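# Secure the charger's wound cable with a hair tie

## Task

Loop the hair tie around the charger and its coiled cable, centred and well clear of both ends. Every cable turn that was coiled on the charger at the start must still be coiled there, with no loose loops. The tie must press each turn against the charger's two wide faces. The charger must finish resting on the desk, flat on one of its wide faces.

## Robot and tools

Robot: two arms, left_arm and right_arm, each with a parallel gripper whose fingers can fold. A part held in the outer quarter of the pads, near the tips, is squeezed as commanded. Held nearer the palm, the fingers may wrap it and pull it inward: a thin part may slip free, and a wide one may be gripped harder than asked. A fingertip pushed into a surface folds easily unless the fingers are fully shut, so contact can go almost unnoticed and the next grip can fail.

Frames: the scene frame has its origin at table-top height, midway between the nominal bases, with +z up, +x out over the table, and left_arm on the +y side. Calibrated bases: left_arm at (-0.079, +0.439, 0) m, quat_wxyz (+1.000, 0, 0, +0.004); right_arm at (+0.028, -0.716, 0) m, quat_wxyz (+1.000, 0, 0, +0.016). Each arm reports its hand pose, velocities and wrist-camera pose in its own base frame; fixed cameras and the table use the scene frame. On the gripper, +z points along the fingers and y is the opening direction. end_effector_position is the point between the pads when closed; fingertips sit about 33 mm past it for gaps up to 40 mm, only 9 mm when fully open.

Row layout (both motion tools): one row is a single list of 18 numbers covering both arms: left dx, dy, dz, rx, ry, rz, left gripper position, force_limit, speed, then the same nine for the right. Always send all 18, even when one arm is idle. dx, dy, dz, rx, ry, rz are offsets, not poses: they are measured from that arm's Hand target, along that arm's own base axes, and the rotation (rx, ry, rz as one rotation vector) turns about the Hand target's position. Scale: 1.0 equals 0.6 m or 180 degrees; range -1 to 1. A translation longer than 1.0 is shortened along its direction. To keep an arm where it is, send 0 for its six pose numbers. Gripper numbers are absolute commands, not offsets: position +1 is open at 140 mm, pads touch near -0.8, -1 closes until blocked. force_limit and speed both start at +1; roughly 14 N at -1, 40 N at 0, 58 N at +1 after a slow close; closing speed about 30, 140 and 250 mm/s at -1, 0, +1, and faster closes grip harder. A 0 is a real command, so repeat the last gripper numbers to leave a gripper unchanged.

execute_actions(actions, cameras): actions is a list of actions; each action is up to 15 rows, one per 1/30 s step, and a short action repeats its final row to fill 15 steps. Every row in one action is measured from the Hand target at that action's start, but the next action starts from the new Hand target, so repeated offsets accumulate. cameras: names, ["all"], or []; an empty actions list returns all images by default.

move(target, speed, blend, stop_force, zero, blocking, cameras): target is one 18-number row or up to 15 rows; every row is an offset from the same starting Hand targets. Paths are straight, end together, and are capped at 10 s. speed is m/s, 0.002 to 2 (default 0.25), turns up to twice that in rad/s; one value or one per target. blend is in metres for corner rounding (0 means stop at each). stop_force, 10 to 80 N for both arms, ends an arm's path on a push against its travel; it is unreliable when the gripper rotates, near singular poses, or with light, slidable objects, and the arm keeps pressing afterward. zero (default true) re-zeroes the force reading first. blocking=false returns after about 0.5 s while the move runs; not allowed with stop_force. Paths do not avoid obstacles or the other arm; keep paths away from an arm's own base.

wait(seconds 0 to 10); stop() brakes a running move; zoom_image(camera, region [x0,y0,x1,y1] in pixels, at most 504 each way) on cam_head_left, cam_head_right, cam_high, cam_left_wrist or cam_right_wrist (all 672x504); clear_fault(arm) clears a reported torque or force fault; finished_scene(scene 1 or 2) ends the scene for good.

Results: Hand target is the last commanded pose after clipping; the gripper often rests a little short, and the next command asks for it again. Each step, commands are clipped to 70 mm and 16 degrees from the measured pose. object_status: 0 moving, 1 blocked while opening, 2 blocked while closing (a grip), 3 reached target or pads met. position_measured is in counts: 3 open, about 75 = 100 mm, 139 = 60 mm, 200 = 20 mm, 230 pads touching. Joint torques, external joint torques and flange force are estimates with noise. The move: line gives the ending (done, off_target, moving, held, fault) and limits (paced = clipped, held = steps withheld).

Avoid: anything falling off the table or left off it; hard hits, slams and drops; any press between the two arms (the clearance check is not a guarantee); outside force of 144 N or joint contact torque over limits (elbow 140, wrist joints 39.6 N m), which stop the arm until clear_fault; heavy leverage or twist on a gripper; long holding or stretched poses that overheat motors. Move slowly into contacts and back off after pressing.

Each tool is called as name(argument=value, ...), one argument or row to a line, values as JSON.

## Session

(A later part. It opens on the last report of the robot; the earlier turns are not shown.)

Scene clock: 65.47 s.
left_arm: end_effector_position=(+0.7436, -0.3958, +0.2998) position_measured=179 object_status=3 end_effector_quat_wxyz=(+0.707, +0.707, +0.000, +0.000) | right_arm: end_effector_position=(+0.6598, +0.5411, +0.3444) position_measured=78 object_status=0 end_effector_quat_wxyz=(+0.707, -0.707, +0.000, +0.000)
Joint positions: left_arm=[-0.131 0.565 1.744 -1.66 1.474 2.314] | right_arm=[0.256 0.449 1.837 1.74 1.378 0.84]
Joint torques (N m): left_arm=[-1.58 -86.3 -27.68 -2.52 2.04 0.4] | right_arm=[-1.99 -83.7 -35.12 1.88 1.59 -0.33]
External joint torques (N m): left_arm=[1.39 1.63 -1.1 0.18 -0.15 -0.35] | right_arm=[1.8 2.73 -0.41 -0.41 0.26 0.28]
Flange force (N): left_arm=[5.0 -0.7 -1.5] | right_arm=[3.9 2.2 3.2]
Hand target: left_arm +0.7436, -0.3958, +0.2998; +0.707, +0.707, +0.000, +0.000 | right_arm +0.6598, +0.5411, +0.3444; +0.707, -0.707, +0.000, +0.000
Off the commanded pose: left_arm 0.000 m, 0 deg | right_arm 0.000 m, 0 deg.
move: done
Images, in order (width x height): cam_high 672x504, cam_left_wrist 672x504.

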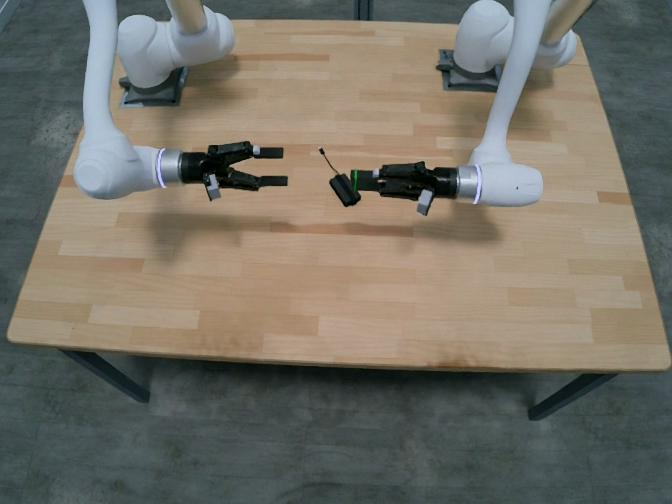

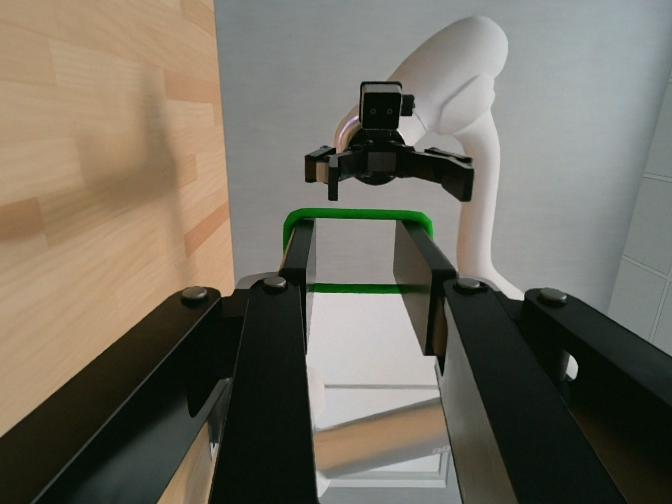

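move(
  target=[0,0.3,0.08,0,0,0,-0.4,0.5,-1,-0.333,0.1,0.0,-0.5,0,0,0.4,0,0],
  speed=0.3,
)

move(
  target=[0,0,0,0,0,0,-0.4,0.5,-1,-0.002,0.115,-0.30,0,0,0.1417,0.4,0,0],
  cameras=["all"],
  speed=0.3,
)

Scene clock: 74.37 s.
left_arm: end_effector_position=(+0.7436, -0.2158, +0.3478) position_measured=179 object_status=3 end_effector_quat_wxyz=(+0.707, +0.707, +0.000, +0.000) | right_arm: end_effector_position=(+0.4601, +0.6011, +0.3445) position_measured=78 object_status=3 end_effector_quat_wxyz=(+0.000, +1.000, +0.000, +0.000)
Joint positions: left_arm=[0.11 0.523 1.706 -1.504 1.658 2.232] | right_arm=[0.872 0.33 1.352 0 1.46 2.443]
Joint torques (N m): left_arm=[-1.5 -84.18 -29.5 -2.17 1.84 0.38] | right_arm=[-1.86 -78.46 -41.67 4.9 -0.3 -0.29]
External joint torques (N m): left_arm=[1.48 1.77 -0.99 0.2 -0.13 -0.34] | right_arm=[1.93 2.2 -0.47 -0.61 0.27 0.29]
Flange force (N): left_arm=[4.5 -0.7 -2.7] | right_arm=[0.7 -5.7 -0.8]
Hand target: left_arm +0.7436, -0.2158, +0.3478; +0.707, +0.707, +0.000, +0.000 | right_arm +0.4600, +0.6011, +0.3444; +0.000, +1.000, +0.000, +0.000
Off the commanded pose: left_arm 0.000 m, 0 deg | right_arm 0.000 m, 0 deg.
move: done

Scene clock: 75.50 s.
left_arm: end_effector_position=(+0.7436, -0.2158, +0.3478) position_measured=179 object_status=3 end_effector_quat_wxyz=(+0.707, +0.707, +0.000, +0.000) | right_arm: end_effector_position=(+0.4588, +0.6700, +0.1644) position_measured=78 object_status=3 end_effector_quat_wxyz=(+0.000, +0.975, +0.221, +0.000)
Joint positions: left_arm=[0.11 0.523 1.706 -1.504 1.658 2.232] | right_arm=[0.928 0.488 1.455 -0.001 1.199 2.054]
Joint torques (N m): left_arm=[-1.36 -84.11 -29.48 -2.21 1.88 0.37] | right_arm=[-2.17 -91.92 -38.9 4.51 -0.3 -0.33]
External joint torques (N m): left_arm=[1.07 1.54 -1.06 0.23 -0.17 -0.32] | right_arm=[2.07 3.19 -0.72 -0.46 0.26 0.33]
Flange force (N): left_arm=[4.4 -0.5 -2.1] | right_arm=[4.5 -6.0 0.7]
Hand target: left_arm +0.7436, -0.2158, +0.3478; +0.707, +0.707, +0.000, +0.000 | right_arm +0.4588, +0.6701, +0.1644; +0.000, +0.975, +0.221, +0.000
Off the commanded pose: left_arm 0.000 m, 0 deg | right_arm 0.000 m, 0 deg.
move: done

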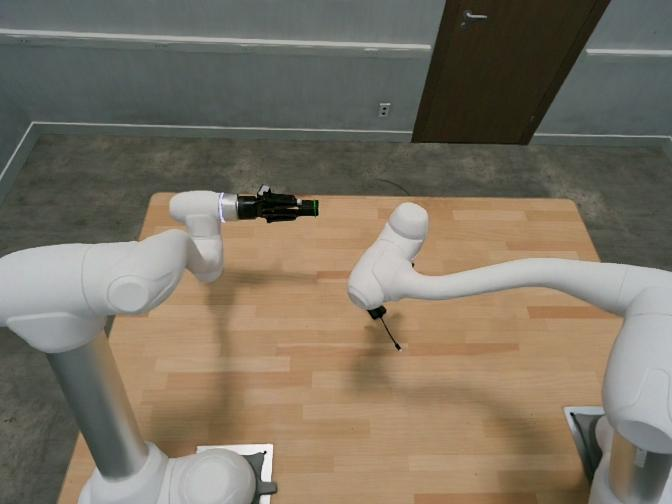

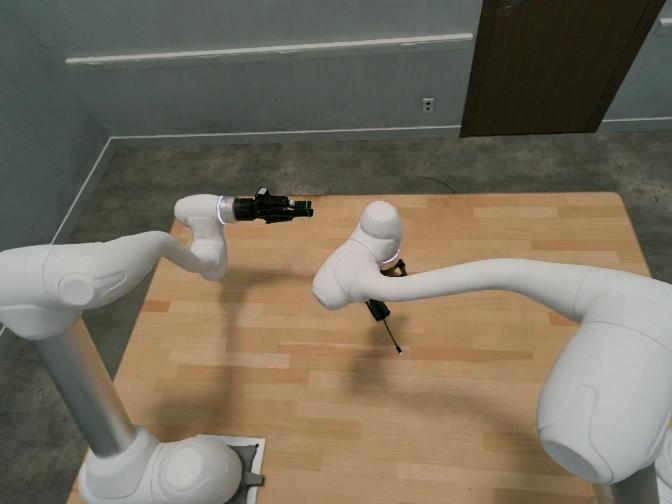

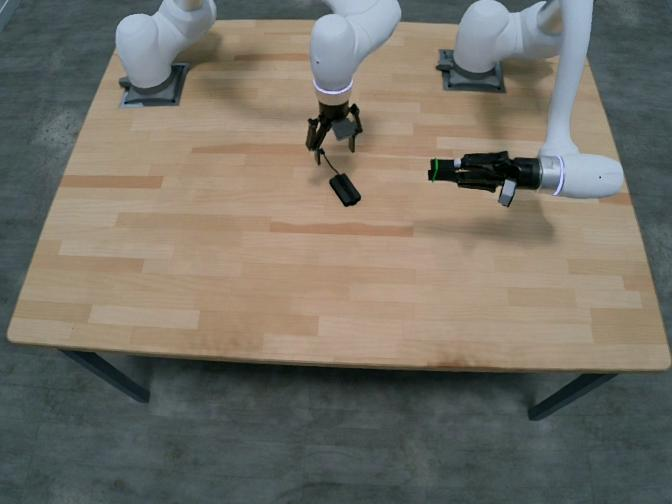

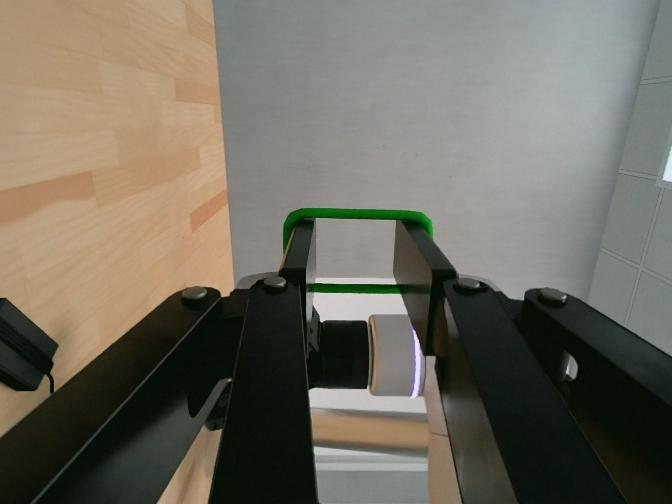

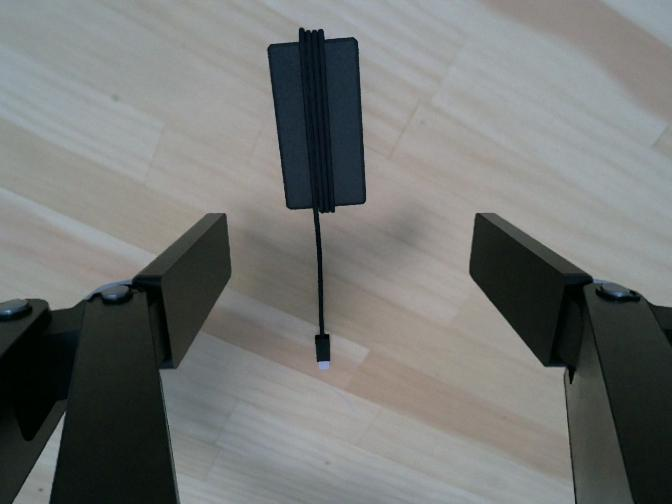

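move(
  target=[0,0,0,0,0,0,-0.4,0.5,-1,0.002,0.034,-0.12,0,0,0.017,0.4,0,0],
  cameras=["cam_right_wrist"],
  speed=0.15,
)

Scene clock: 81.63 s.
left_arm: end_effector_position=(+0.7436, -0.2158, +0.3478) position_measured=179 object_status=3 end_effector_quat_wxyz=(+0.707, +0.707, +0.000, +0.000) | right_arm: end_effector_position=(+0.4600, +0.6904, +0.0924) position_measured=78 object_status=3 end_effector_quat_wxyz=(+0.000, +0.969, +0.247, +0.000)
Joint positions: left_arm=[0.11 0.523 1.706 -1.504 1.658 2.232] | right_arm=[0.942 0.562 1.477 -0.001 1.103 2.015]
Joint torques (N m): left_arm=[-1.34 -84.07 -29.39 -2.16 1.9 0.32] | right_arm=[-2.32 -95.19 -37.26 4.4 -0.33 -0.33]
External joint torques (N m): left_arm=[1.2 1.53 -1.14 0.18 -0.18 -0.27] | right_arm=[2.37 1.24 -0.76 -0.52 0.27 0.33]
Flange force (N): left_arm=[4.5 -0.5 -2.2] | right_arm=[2.0 -4.7 -0.1]
Hand target: left_arm +0.7436, -0.2158, +0.3478; +0.707, +0.707, +0.000, +0.000 | right_arm +0.4600, +0.6905, +0.0924; +0.000, +0.969, +0.247, +0.000
Off the commanded pose: left_arm 0.000 m, 0 deg | right_arm 0.000 m, 0 deg.
move: done
Images, in order (width x height): cam_right_wrist 672x504.

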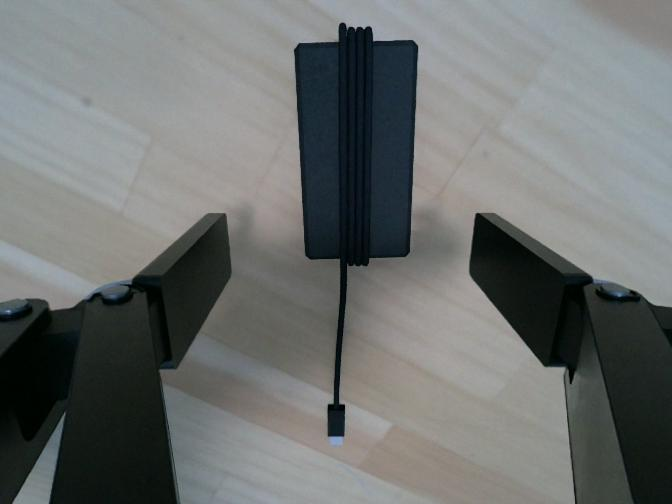

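move(
  target=[0,0,0,0,0,0,-0.4,0.5,-1,0.0005,-0.0015,-0.084,0,0,0.006,0.4,0,0],
  speed=0.1,
)

move(
  target=[0,0,0,0,0,0,-0.4,0.5,-1,0,0,0,0,0,0,-1,0.5,-1],
)

wait(
  seconds=0.8,
  cameras=["cam_right_wrist","cam_high"],
)

Scene clock: 88.10 s.
left_arm: end_effector_position=(+0.7436, -0.2158, +0.3478) position_measured=179 object_status=3 end_effector_quat_wxyz=(+0.707, +0.707, +0.000, +0.000) | right_arm: end_effector_position=(+0.4604, +0.6897, +0.0421) position_measured=78 object_status=3 end_effector_quat_wxyz=(+0.000, +0.967, +0.256, +0.000)
Joint positions: left_arm=[0.11 0.523 1.706 -1.504 1.658 2.232] | right_arm=[0.941 0.6 1.515 -0.001 1.027 1.995]
Joint torques (N m): left_arm=[-1.31 -84 -29.56 -2.18 1.9 0.35] | right_arm=[-2.07 -98.86 -35.86 4.18 -0.36 -0.35]
External joint torques (N m): left_arm=[1.09 1.16 -1.04 0.19 -0.18 -0.31] | right_arm=[1.53 2.84 -0.73 -0.46 0.3 0.35]
Flange force (N): left_arm=[3.8 -0.1 -2.0] | right_arm=[4.4 -4.8 1.5]
Hand target: left_arm +0.7436, -0.2158, +0.3478; +0.707, +0.707, +0.000, +0.000 | right_arm +0.4603, +0.6896, +0.0420; +0.000, +0.967, +0.256, +0.000
Off the commanded pose: left_arm 0.000 m, 0 deg | right_arm 0.000 m, 0 deg.
move: done

Scene clock: 90.20 s.
left_arm: end_effector_position=(+0.7436, -0.2158, +0.3478) position_measured=179 object_status=3 end_effector_quat_wxyz=(+0.707, +0.707, +0.000, +0.000) | right_arm: end_effector_position=(+0.4604, +0.6896, +0.0420) position_measured=150 object_status=0 end_effector_quat_wxyz=(+0.000, +0.967, +0.256, +0.000)
Joint positions: left_arm=[0.11 0.523 1.706 -1.504 1.658 2.232] | right_arm=[0.941 0.601 1.515 -0.001 1.027 1.995]
Joint torques (N m): left_arm=[-1.4 -84.19 -29.51 -2.11 1.88 0.37] | right_arm=[-1.91 -92.05 -33.56 4.24 -1.31 -0.41]
External joint torques (N m): left_arm=[1.34 1.24 -1.09 0.14 -0.15 -0.33] | right_arm=[2.11 -3.8 -2.84 -0.52 1.27 0.41]
Flange force (N): left_arm=[4.0 -0.1 -2.4] | right_arm=[1.3 -4.0 -6.9]
Hand target: left_arm +0.7436, -0.2158, +0.3478; +0.707, +0.707, +0.000, +0.000 | right_arm +0.4603, +0.6896, +0.0420; +0.000, +0.967, +0.256, +0.000
Off the commanded pose: left_arm 0.000 m, 0 deg | right_arm 0.000 m, 0 deg.
move: done

Scene clock: 91.00 s.
left_arm: end_effector_position=(+0.7436, -0.2158, +0.3478) position_measured=179 object_status=3 end_effector_quat_wxyz=(+0.707, +0.707, +0.000, +0.000) | right_arm: end_effector_position=(+0.4604, +0.6896, +0.0420) position_measured=150 object_status=2 end_effector_quat_wxyz=(+0.000, +0.967, +0.256, +0.000)
Joint positions: left_arm=[0.11 0.523 1.706 -1.504 1.658 2.232] | right_arm=[0.941 0.601 1.515 -0.001 1.027 1.995]
Joint torques (N m): left_arm=[-1.46 -84.14 -29.5 -2.17 1.87 0.38] | right_arm=[-1.94 -91.7 -33.53 4.22 -1.27 -0.38]
External joint torques (N m): left_arm=[1.31 1.45 -1.06 0.19 -0.16 -0.33] | right_arm=[2.14 -3.66 -2.72 -0.52 1.22 0.38]
Flange force (N): left_arm=[4.2 -0.4 -2.4] | right_arm=[1.2 -4.0 -6.6]
Hand target: left_arm +0.7436, -0.2158, +0.3478; +0.707, +0.707, +0.000, +0.000 | right_arm +0.4603, +0.6896, +0.0420; +0.000, +0.967, +0.256, +0.000
Tool commands: left_gripper/position=-0.4 left_gripper/force_limit=+0.5 left_gripper/speed=-1.0 right_gripper/position=-1.0 right_gripper/force_limit=+0.5 right_gripper/speed=-1.0
Off the commanded pose: left_arm 0.000 m, 0 deg | right_arm 0.000 m, 0 deg.
wait: 0.80 s; at rest by 0.17 s
Images, in order (width x height): cam_high 672x504, cam_right_wrist 672x504.

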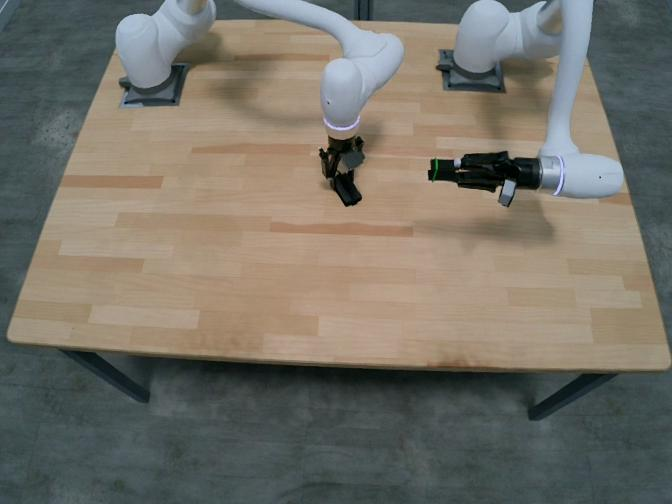

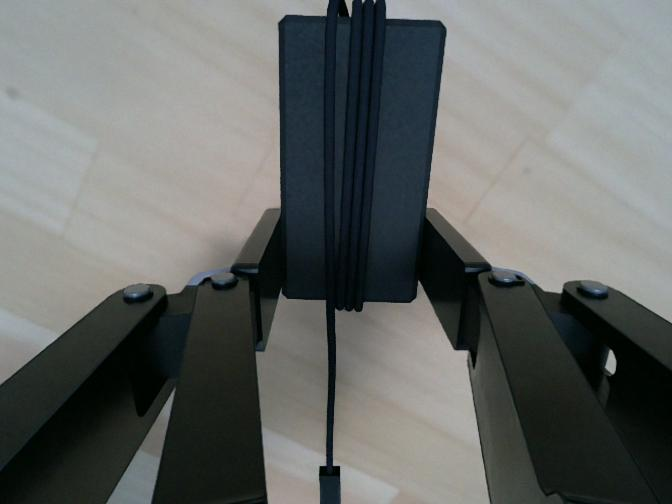

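move(
  target=[
    [0,0,0,0,0,0,-0.4,0.5,-1,0,0,0.3,0,0,0,-1,0.5,-1],
    [0.008,-0.03,-0.054,0,-0.5,0,-0.4,0.5,-1,0.332,-0.069,0.497,0,0,0.325,-1,0.5,-1],
  ],
  cameras=["all"],
  speed=0.15,
)

zoom_image(
  camera="cam_left_wrist",
  region=[260, 60, 440, 220],
)

zoom_image(
  camera="cam_high",
  region=[260, 100, 400, 230],
)

zoom_image(
  camera="cam_head_left",
  region=[280, 170, 440, 250],
)

Scene clock: 104.10 s.
left_arm: end_effector_position=(+0.7484, -0.2338, +0.3154) position_measured=179 object_status=3 end_effector_quat_wxyz=(+0.500, +0.500, -0.500, +0.500) | right_arm: end_effector_position=(+0.6595, +0.6482, +0.3402) position_measured=150 object_status=2 end_effector_quat_wxyz=(+0.000, +0.719, +0.695, +0.000)
Joint positions: left_arm=[0.085 0.559 1.718 -1.515 1.636 3.849] | right_arm=[0.74 0.63 0.906 0 1.605 0.772]
Joint torques (N m): left_arm=[-1.28 -85.9 -28.07 -2.13 2 0.28] | right_arm=[-2.17 -111.14 -43.66 4.94 -0.37 -0.29]
External joint torques (N m): left_arm=[0.94 1.52 -1.04 0.19 -0.18 -0.28] | right_arm=[2.3 6.7 1.14 -0.54 0.33 0.29]
Flange force (N): left_arm=[-0.7 -4.3 -1.8] | right_arm=[9.5 5.2 1.1]
Hand target: left_arm +0.7484, -0.2338, +0.3154; +0.500, +0.500, -0.500, +0.500 | right_arm +0.6595, +0.6482, +0.3402; +0.000, +0.719, +0.695, +0.000
Off the commanded pose: left_arm 0.000 m, 0 deg | right_arm 0.000 m, 0 deg.
move: done

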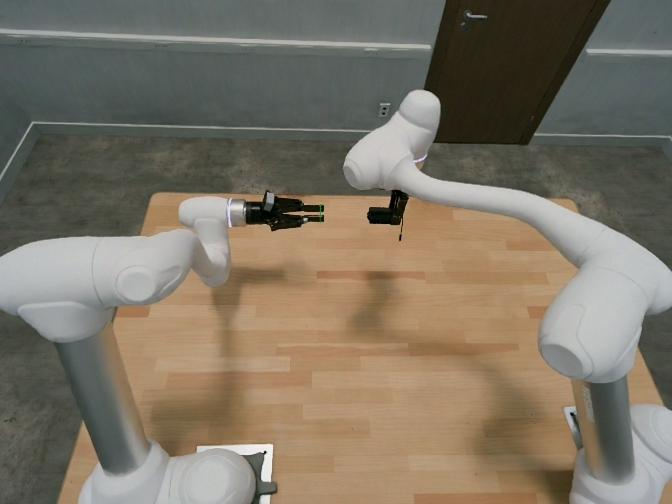

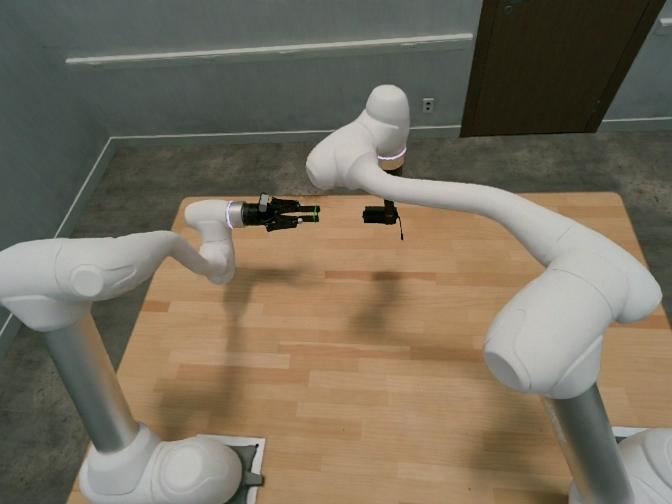

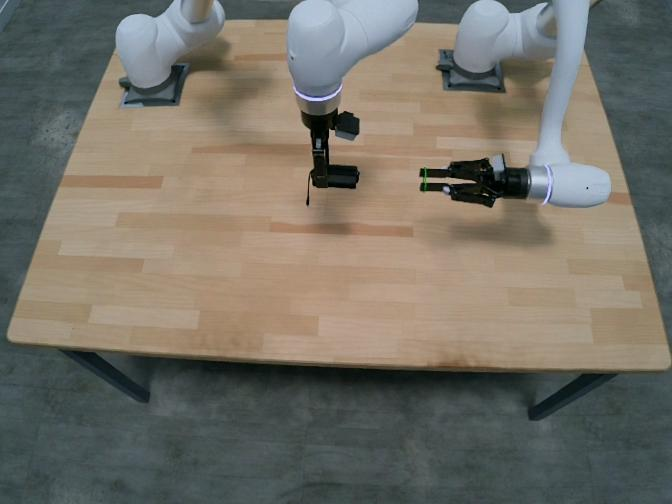

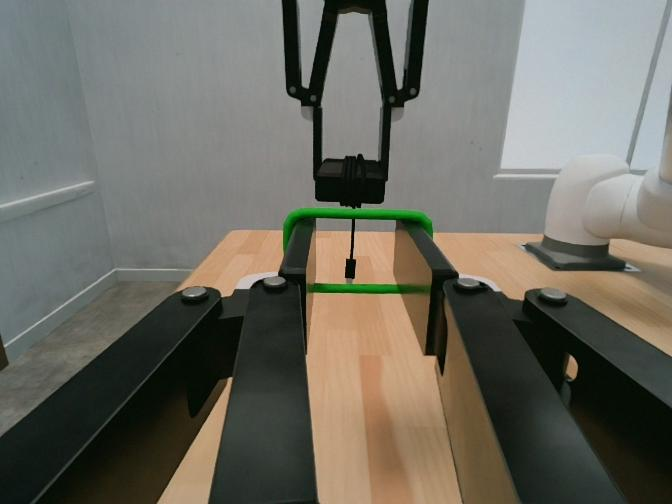

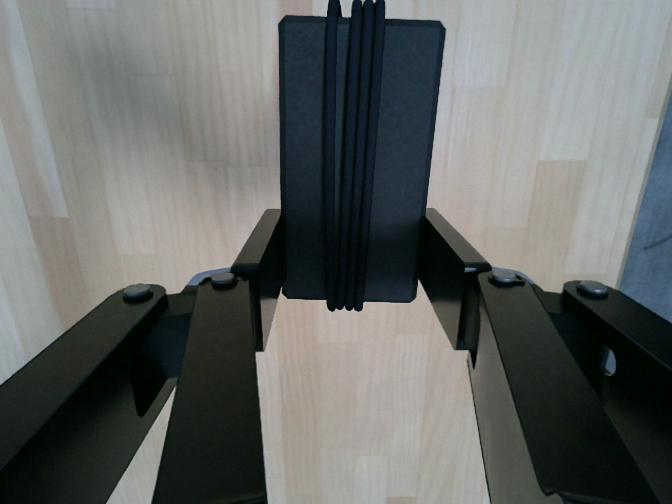

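Scaled by 2.800.

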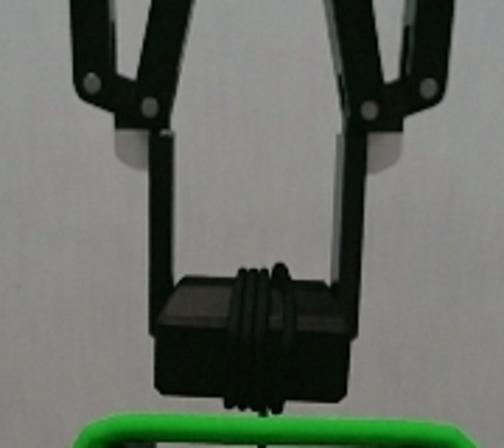

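Scaled by 3.600.

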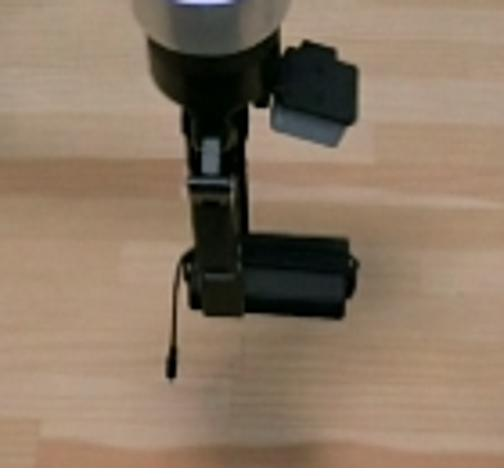

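Scaled by 3.150.

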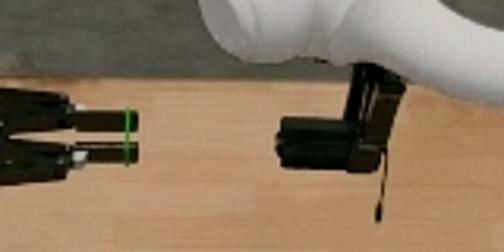

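move(
  target=[0,0,0,0,0,0,-0.07,1,-0.5,0,0,0,0,0,0,-1,0.5,-1],
)

move(
  target=[0,-0.157,0,0,-0.008,0,-0.07,1,-0.5,0,0,0,0,0,0,-1,0.5,-1],
  cameras=["cam_left_wrist","cam_high"],
  speed=0.2,
)

zoom_image(
  camera="cam_left_wrist",
  region=[220, 80, 500, 320],
)

zoom_image(
  camera="cam_high",
  region=[280, 110, 440, 230],
)

Scene clock: 113.63 s.
left_arm: end_effector_position=(+0.7484, -0.2338, +0.3154) position_measured=137 object_status=0 end_effector_quat_wxyz=(+0.500, +0.500, -0.500, +0.500) | right_arm: end_effector_position=(+0.6595, +0.6482, +0.3402) position_measured=150 object_status=2 end_effector_quat_wxyz=(+0.000, +0.719, +0.695, +0.000)
Joint positions: left_arm=[0.085 0.559 1.718 -1.515 1.636 3.849] | right_arm=[0.74 0.63 0.906 0 1.605 0.772]
Joint torques (N m): left_arm=[-1.26 -85.76 -28.22 -2.14 1.95 0.32] | right_arm=[-1.77 -111.36 -43.74 4.94 -0.38 -0.29]
External joint torques (N m): left_arm=[1.53 1.16 -0.92 0.22 -0.14 -0.32] | right_arm=[1.81 7.29 1.34 -0.56 0.33 0.29]
Flange force (N): left_arm=[-0.3 -3.5 -2.5] | right_arm=[9.5 5.9 1.4]
Hand target: left_arm +0.7484, -0.2338, +0.3154; +0.500, +0.500, -0.500, +0.500 | right_arm +0.6595, +0.6482, +0.3402; +0.000, +0.719, +0.695, +0.000
Off the commanded pose: left_arm 0.000 m, 0 deg | right_arm 0.000 m, 0 deg.
move: done

Scene clock: 114.47 s.
left_arm: end_effector_position=(+0.7484, -0.3280, +0.3156) position_measured=137 object_status=3 end_effector_quat_wxyz=(+0.494, +0.493, -0.506, +0.506) | right_arm: end_effector_position=(+0.6595, +0.6482, +0.3402) position_measured=150 object_status=2 end_effector_quat_wxyz=(+0.000, +0.719, +0.695, +0.000)
Joint positions: left_arm=[-0.04 0.551 1.732 -1.597 1.541 3.879] | right_arm=[0.74 0.63 0.906 0 1.605 0.772]
Joint torques (N m): left_arm=[-0.99 -85.41 -28.75 -2.42 1.96 0.29] | right_arm=[-1.97 -111.19 -43.57 4.95 -0.4 -0.26]
External joint torques (N m): left_arm=[1.1 1.11 -0.6 0.23 -0.13 -0.29] | right_arm=[2.54 6.49 0.99 -0.53 0.36 0.26]
Flange force (N): left_arm=[-0.5 -3.0 -1.6] | right_arm=[9.7 5.1 0.8]
Hand target: left_arm +0.7484, -0.3280, +0.3154; +0.494, +0.493, -0.506, +0.506 | right_arm +0.6595, +0.6482, +0.3402; +0.000, +0.719, +0.695, +0.000
Off the commanded pose: left_arm 0.000 m, 0 deg | right_arm 0.000 m, 0 deg.
move: done
Images, in order (width x height): cam_high 672x504, cam_left_wrist 672x504.

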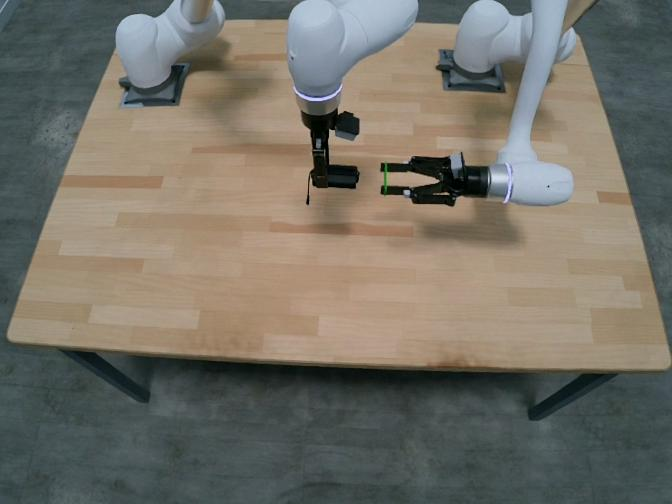

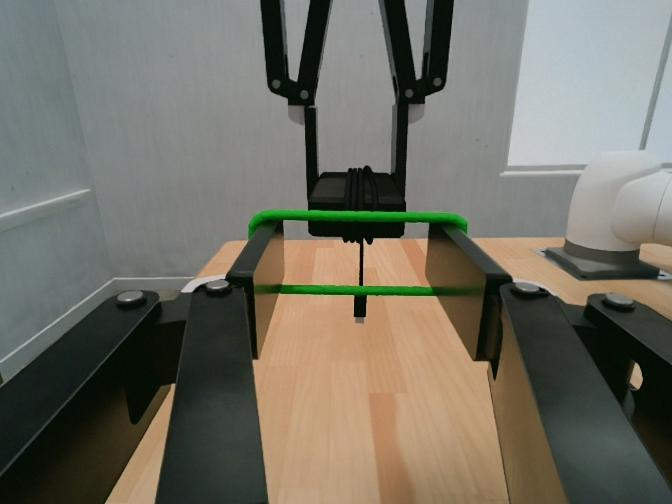

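Scaled by 1.800.

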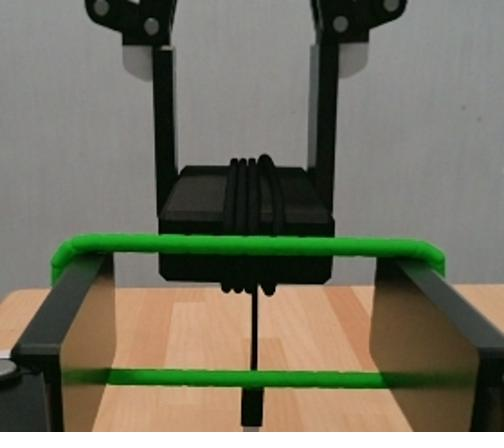

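Scaled by 3.150.

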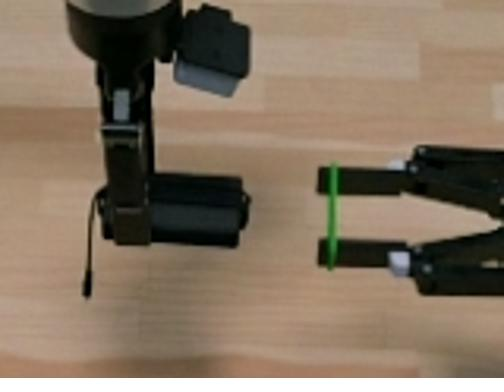

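move(
  target=[
    [-0.0025,-0.08,-0.0083,0,0,0,-0.07,1,-0.5,0,0,0,0,0,0,-1,0.5,-1],
    [-0.0025,-0.133,-0.0083,0,0,0,-0.07,1,-0.5,0,0,0,0,0,0,-1,0.5,-1],
  ],
  cameras=["cam_left_wrist","cam_high","cam_head_left"],
  speed=0.05,
)

zoom_image(
  camera="cam_left_wrist",
  region=[220, 140, 500, 340],
)

zoom_image(
  camera="cam_high",
  region=[280, 140, 400, 220],
)

zoom_image(
  camera="cam_head_left",
  region=[340, 190, 430, 240],
)

Scene clock: 126.83 s.
left_arm: end_effector_position=(+0.7469, -0.4078, +0.3104) position_measured=137 object_status=3 end_effector_quat_wxyz=(+0.494, +0.493, -0.506, +0.506) | right_arm: end_effector_position=(+0.6595, +0.6482, +0.3402) position_measured=150 object_status=2 end_effector_quat_wxyz=(+0.000, +0.719, +0.695, +0.000)
Joint positions: left_arm=[-0.146 0.56 1.729 -1.667 1.461 3.89] | right_arm=[0.74 0.63 0.906 0 1.605 0.772]
Joint torques (N m): left_arm=[-1.73 -85.21 -27.98 -2.29 1.7 0.38] | right_arm=[-1.66 -112.17 -44.35 5.16 -0.54 -0.29]
External joint torques (N m): left_arm=[1.6 0.52 -1.43 -0.12 0.15 -0.38] | right_arm=[2.15 8.47 2.09 -0.78 0.49 0.29]
Flange force (N): left_arm=[0.5 -4.4 -1.8] | right_arm=[9.8 5.7 2.5]
Hand target: left_arm +0.7469, -0.4078, +0.3104; +0.494, +0.493, -0.506, +0.506 | right_arm +0.6595, +0.6482, +0.3402; +0.000, +0.719, +0.695, +0.000
Off the commanded pose: left_arm 0.000 m, 0 deg | right_arm 0.000 m, 0 deg.
move: done
Images, in order (width x height): cam_head_left 672x504, cam_high 672x504, cam_left_wrist 672x504.

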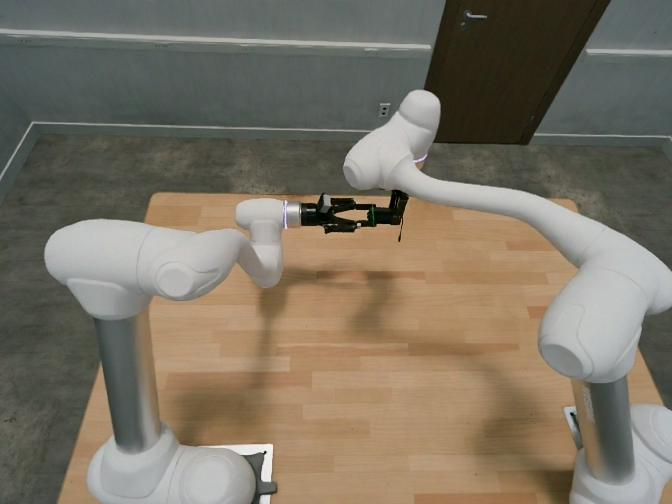

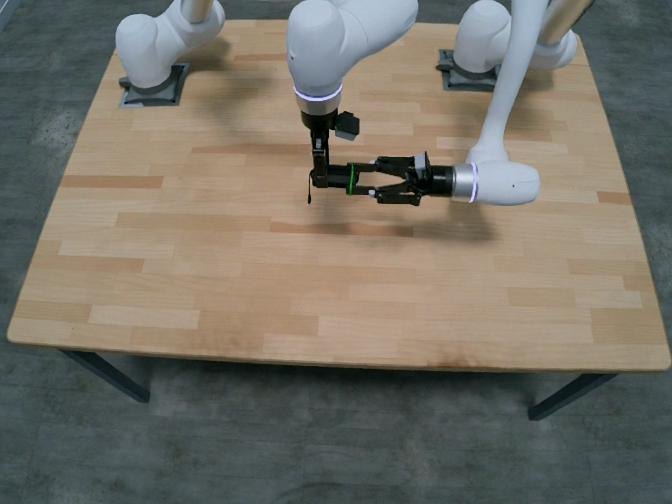

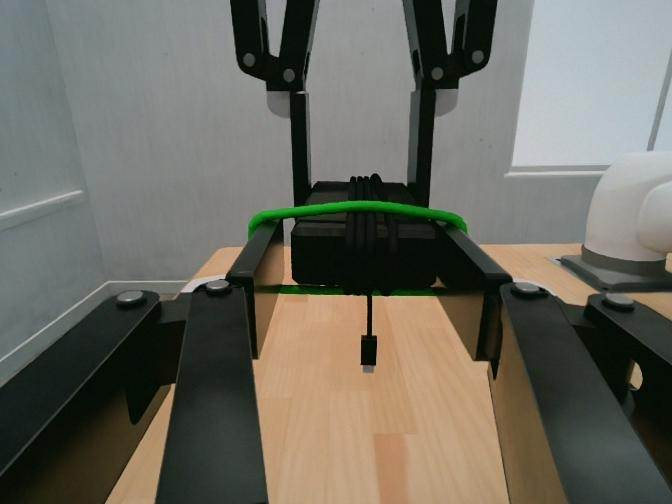

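Scaled by 1.800.

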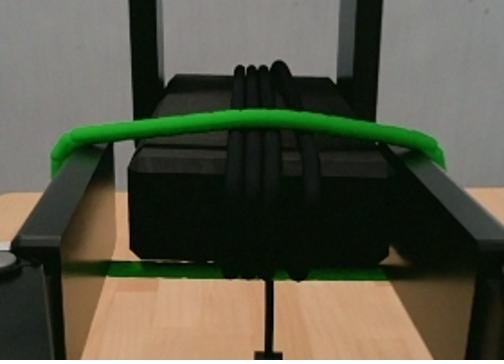

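Scaled by 4.200.

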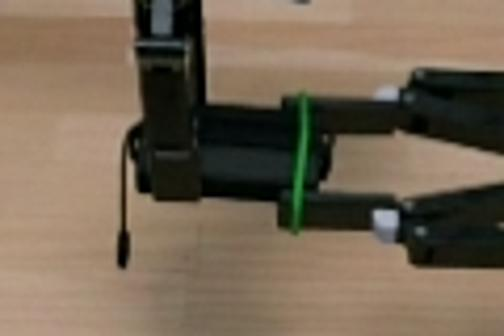

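Scaled by 5.600.

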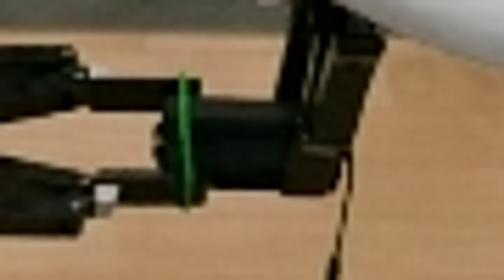

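move(
  target=[0,-0.063,0.0035,0,0,0,-0.07,1,-0.5,0,0,0,0,0,0,-1,0.5,-1],
  cameras=["cam_left_wrist","cam_high","cam_right_wrist"],
  speed=0.05,
)

zoom_image(
  camera="cam_left_wrist",
  region=[220, 140, 500, 400],
)

zoom_image(
  camera="cam_high",
  region=[280, 140, 400, 220],
)

Scene clock: 132.10 s.
left_arm: end_effector_position=(+0.7469, -0.4456, +0.3125) position_measured=137 object_status=3 end_effector_quat_wxyz=(+0.494, +0.493, -0.506, +0.506) | right_arm: end_effector_position=(+0.6596, +0.6482, +0.3402) position_measured=150 object_status=2 end_effector_quat_wxyz=(+0.000, +0.719, +0.695, +0.000)
Joint positions: left_arm=[-0.196 0.563 1.718 -1.699 1.423 3.886] | right_arm=[0.74 0.63 0.906 -0.001 1.605 0.772]
Joint torques (N m): left_arm=[0.17 -84.75 -36.2 -7.49 -2.76 0.26] | right_arm=[17.11 -111.23 -41.08 12.27 1.9 -0.43]
External joint torques (N m): left_arm=[-0.07 -0.54 6.45 5 4.59 -0.26] | right_arm=[-17.12 6.85 -1.48 -7.86 -1.95 0.43]
Flange force (N): left_arm=[-1.5 12.6 -10.9] | right_arm=[-1.0 23.9 0.3]
Hand target: left_arm +0.7469, -0.4456, +0.3125; +0.494, +0.493, -0.506, +0.506 | right_arm +0.6595, +0.6482, +0.3402; +0.000, +0.719, +0.695, +0.000
Off the commanded pose: left_arm 0.000 m, 0 deg | right_arm 0.000 m, 0 deg.
move: done
Images, in order (width x height): cam_high 672x504, cam_left_wrist 672x504, cam_right_wrist 672x504.

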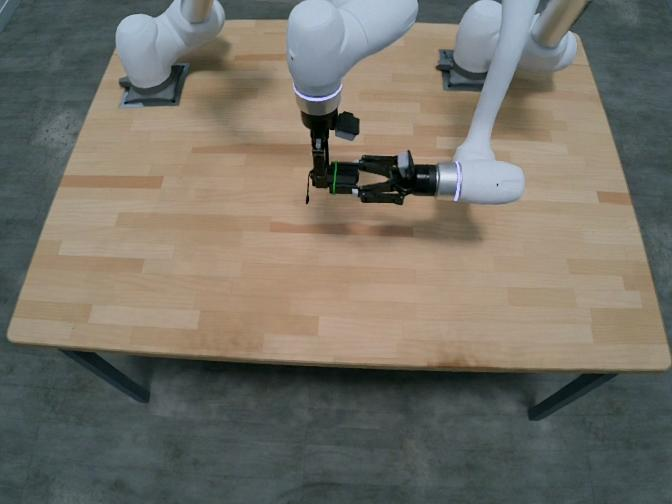

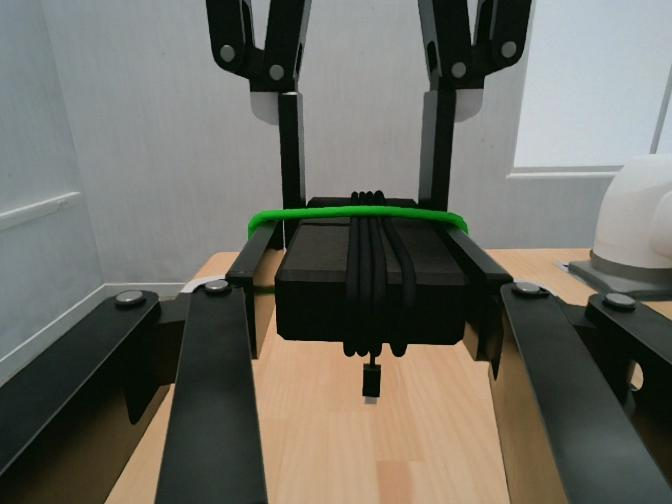

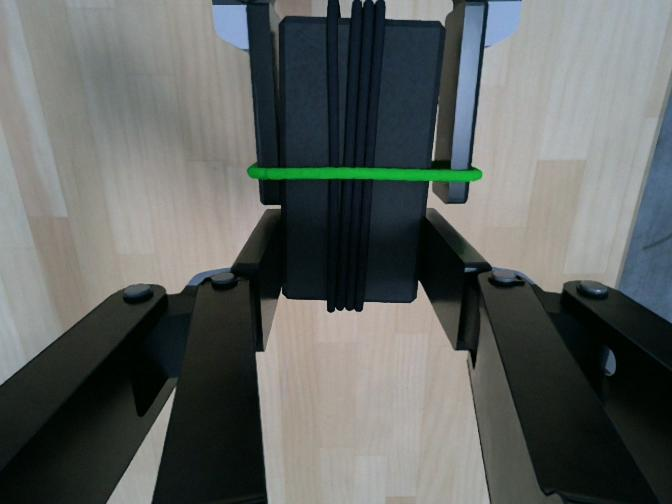

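Scaled by 1.800.

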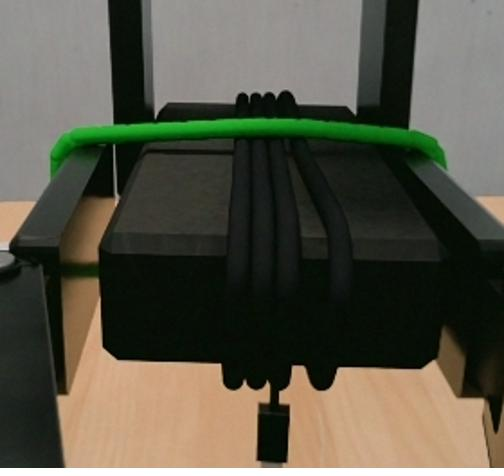

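Scaled by 4.200.

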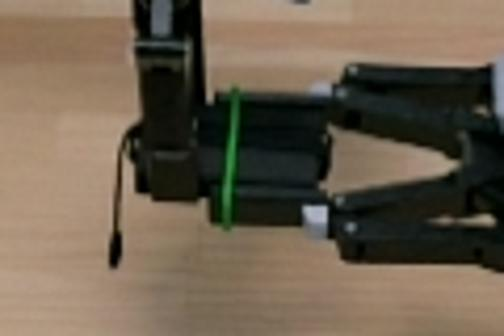

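move(
  target=[-0.001,0.003,0,0,0,0,-0.13,-0.5,-1,0,0,0,0,0,0,-1,0.5,-1],
  speed=0.03,
)

move(
  target=[0,0.03,0,0,0,0,-0.13,-0.5,-1,0,0,0,0,0,0,-1,0.5,-1],
  speed=0.02,
  cameras=["cam_left_wrist","cam_high","cam_right_wrist"],
)

zoom_image(
  camera="cam_high",
  region=[280, 140, 400, 220],
)

Scene clock: 136.80 s.
left_arm: end_effector_position=(+0.7463, -0.4439, +0.3125) position_measured=145 object_status=3 end_effector_quat_wxyz=(+0.494, +0.493, -0.506, +0.506) | right_arm: end_effector_position=(+0.6596, +0.6483, +0.3403) position_measured=150 object_status=2 end_effector_quat_wxyz=(+0.000, +0.719, +0.695, +0.000)
Joint positions: left_arm=[-0.194 0.562 1.72 -1.698 1.425 3.887] | right_arm=[0.74 0.63 0.906 0 1.605 0.772]
Joint torques (N m): left_arm=[24.13 -80.31 -42.47 -12.42 -8.73 0.33] | right_arm=[21.86 -117.57 -31.71 13.4 12.76 -1.47]
External joint torques (N m): left_arm=[-24.13 -5.08 12.69 9.92 10.57 -0.34] | right_arm=[-21.77 13.64 -10.63 -9.03 -12.8 1.47]
Flange force (N): left_arm=[1.1 35.9 7.5] | right_arm=[18.2 47.6 2.3]
Hand target: left_arm +0.7463, -0.4438, +0.3125; +0.494, +0.493, -0.506, +0.506 | right_arm +0.6595, +0.6482, +0.3402; +0.000, +0.719, +0.695, +0.000
Off the commanded pose: left_arm 0.000 m, 0 deg | right_arm 0.000 m, 0 deg.
move: done

Scene clock: 137.93 s.
left_arm: end_effector_position=(+0.7464, -0.4258, +0.3125) position_measured=145 object_status=3 end_effector_quat_wxyz=(+0.494, +0.493, -0.506, +0.506) | right_arm: end_effector_position=(+0.6595, +0.6483, +0.3403) position_measured=150 object_status=2 end_effector_quat_wxyz=(+0.000, +0.719, +0.695, +0.000)
Joint positions: left_arm=[-0.17 0.559 1.725 -1.683 1.443 3.887] | right_arm=[0.74 0.63 0.906 0 1.605 0.772]
Joint torques (N m): left_arm=[18.02 -83 -37.59 -9.14 -4.64 0.24] | right_arm=[10.48 -115.18 -34.4 8.94 9.37 -1.69]
External joint torques (N m): left_arm=[-17.81 -1.8 8.02 6.71 6.47 -0.24] | right_arm=[-10.39 9.65 -8.5 -4.51 -9.41 1.69]
Flange force (N): left_arm=[-0.7 21.3 8.7] | right_arm=[19.3 31.4 0.4]
Hand target: left_arm +0.7463, -0.4258, +0.3125; +0.494, +0.493, -0.506, +0.506 | right_arm +0.6595, +0.6482, +0.3402; +0.000, +0.719, +0.695, +0.000
Off the commanded pose: left_arm 0.000 m, 0 deg | right_arm 0.000 m, 0 deg.
move: done
Images, in order (width x height): cam_high 672x504, cam_left_wrist 672x504, cam_right_wrist 672x504.

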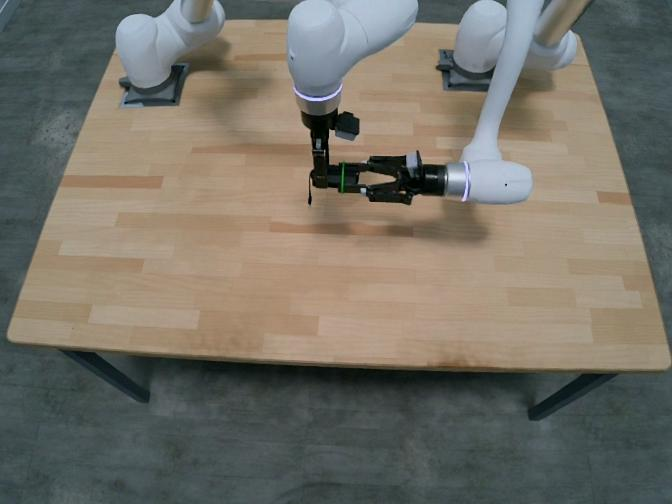

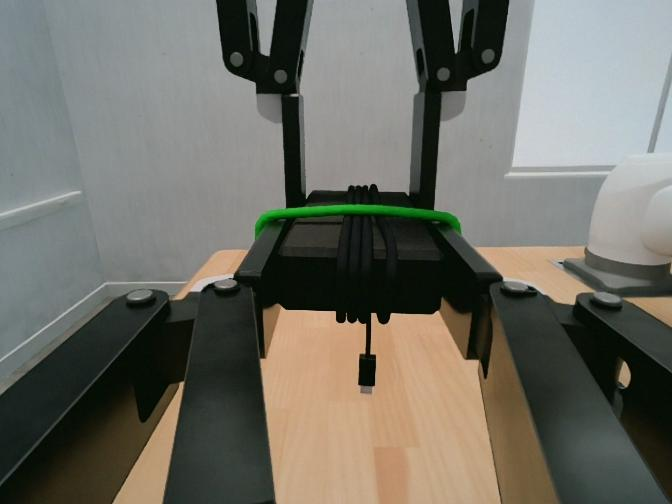

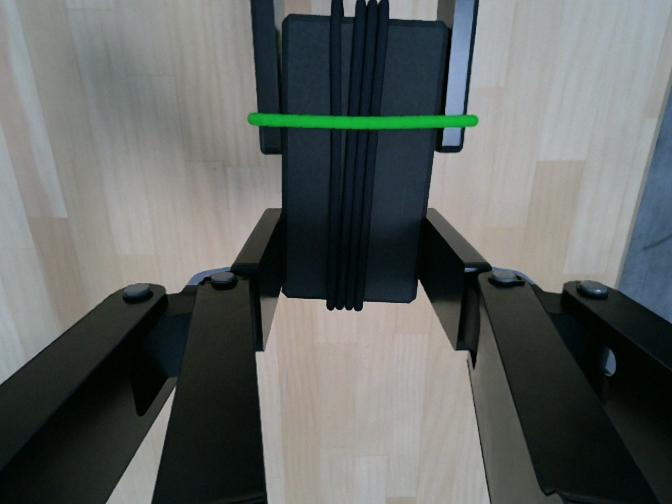

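Scaled by 4.200.

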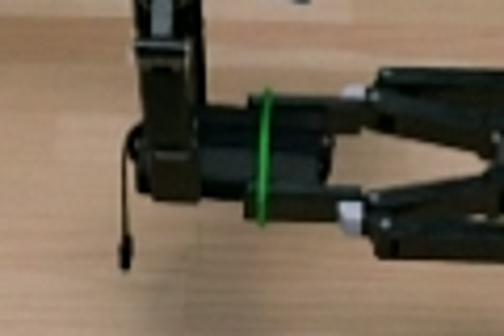

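move(
  target=[-0.002,0,0,0,0,0,-0.07,-0.5,-1,0,0,0,0,0,0,-1,0.5,-1],
  speed=0.03,
)

move(
  target=[-0.001,-0.0325,0,0,0,0,-0.07,-0.5,-1,0,0,0,0,0,0,-1,0.5,-1],
  speed=0.04,
  cameras=["cam_right_wrist","cam_high","cam_left_wrist"],
)

zoom_image(
  camera="cam_right_wrist",
  region=[220, 0, 500, 320],
)

Scene clock: 154.17 s.
left_arm: end_effector_position=(+0.7452, -0.4258, +0.3125) position_measured=137 object_status=3 end_effector_quat_wxyz=(+0.494, +0.493, -0.506, +0.506) | right_arm: end_effector_position=(+0.6595, +0.6482, +0.3402) position_measured=150 object_status=2 end_effector_quat_wxyz=(+0.000, +0.719, +0.695, +0.000)
Joint positions: left_arm=[-0.17 0.558 1.728 -1.683 1.443 3.888] | right_arm=[0.74 0.63 0.906 0 1.605 0.772]
Joint torques (N m): left_arm=[-1.25 -86.33 -28.31 -2.55 2.03 0.27] | right_arm=[-2.3 -110.93 -43.7 4.82 -0.41 -0.27]
External joint torques (N m): left_arm=[1.17 1.61 -1.28 0.11 -0.19 -0.27] | right_arm=[2.18 6.52 1.15 -0.43 0.37 0.27]
Flange force (N): left_arm=[-0.8 -5.3 -0.9] | right_arm=[9.1 5.0 1.1]
Hand target: left_arm +0.7451, -0.4258, +0.3125; +0.494, +0.493, -0.506, +0.506 | right_arm +0.6595, +0.6482, +0.3402; +0.000, +0.719, +0.695, +0.000
Off the commanded pose: left_arm 0.000 m, 0 deg | right_arm 0.000 m, 0 deg.
move: done

Scene clock: 154.93 s.
left_arm: end_effector_position=(+0.7445, -0.4453, +0.3125) position_measured=137 object_status=3 end_effector_quat_wxyz=(+0.494, +0.493, -0.506, +0.506) | right_arm: end_effector_position=(+0.6595, +0.6482, +0.3402) position_measured=150 object_status=2 end_effector_quat_wxyz=(+0.000, +0.719, +0.695, +0.000)
Joint positions: left_arm=[-0.196 0.56 1.723 -1.7 1.423 3.889] | right_arm=[0.74 0.63 0.906 0 1.605 0.772]
Joint torques (N m): left_arm=[-1.63 -86.44 -28.56 -2.65 1.94 0.27] | right_arm=[-1.84 -111.06 -43.99 5.05 -0.47 -0.27]
External joint torques (N m): left_arm=[1.84 1.04 -1.24 0.16 -0.09 -0.27] | right_arm=[2.24 5.5 1.1 -0.62 0.43 0.27]
Flange force (N): left_arm=[-0.2 -4.7 -1.8] | right_arm=[7.8 3.7 0.9]
Hand target: left_arm +0.7445, -0.4453, +0.3125; +0.494, +0.493, -0.506, +0.506 | right_arm +0.6595, +0.6482, +0.3402; +0.000, +0.719, +0.695, +0.000
Off the commanded pose: left_arm 0.000 m, 0 deg | right_arm 0.000 m, 0 deg.
move: done
Images, in order (width x height): cam_high 672x504, cam_left_wrist 672x504, cam_right_wrist 672x504.

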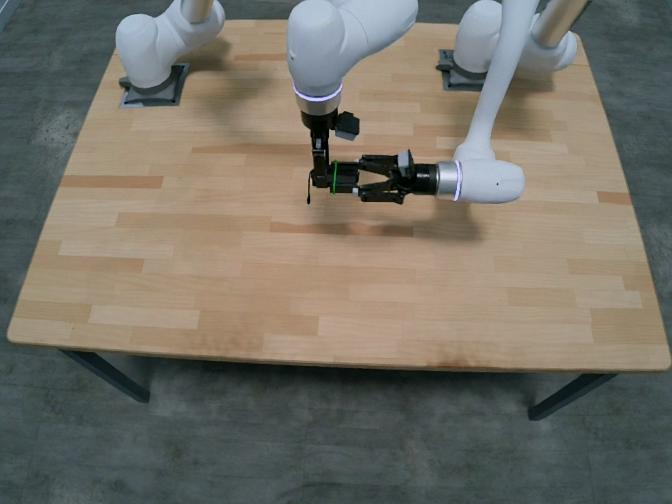

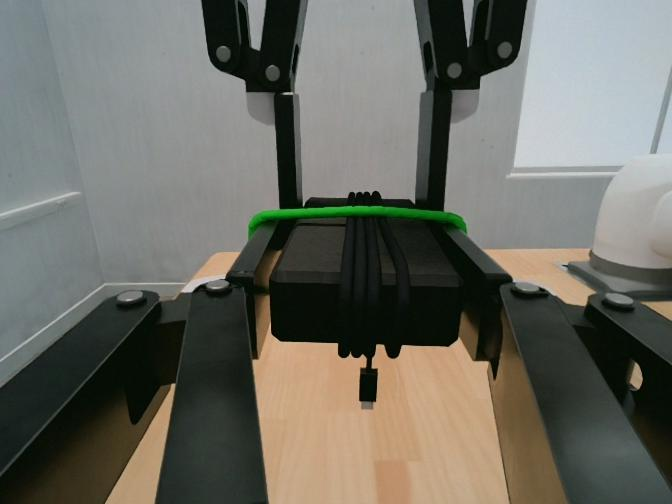

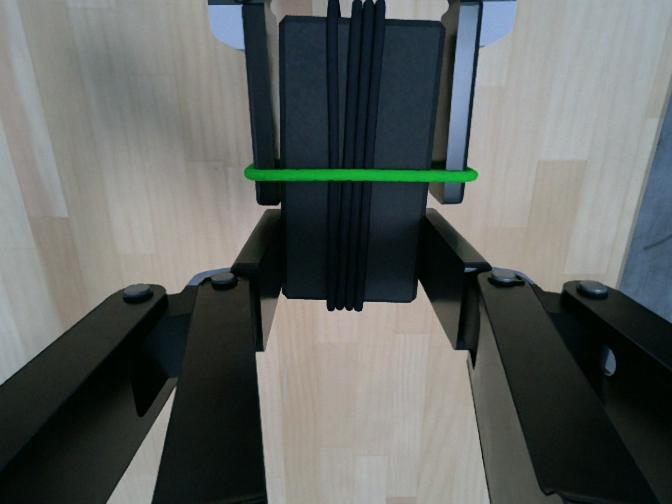

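Scaled by 1.575.

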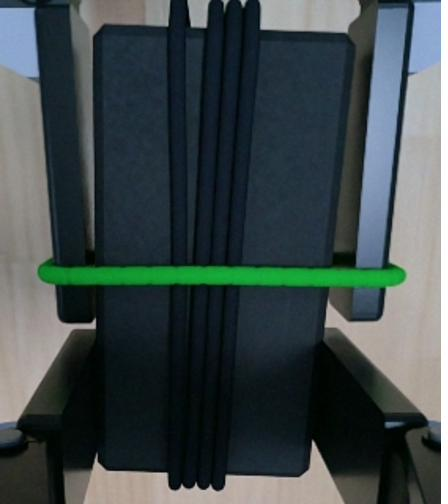

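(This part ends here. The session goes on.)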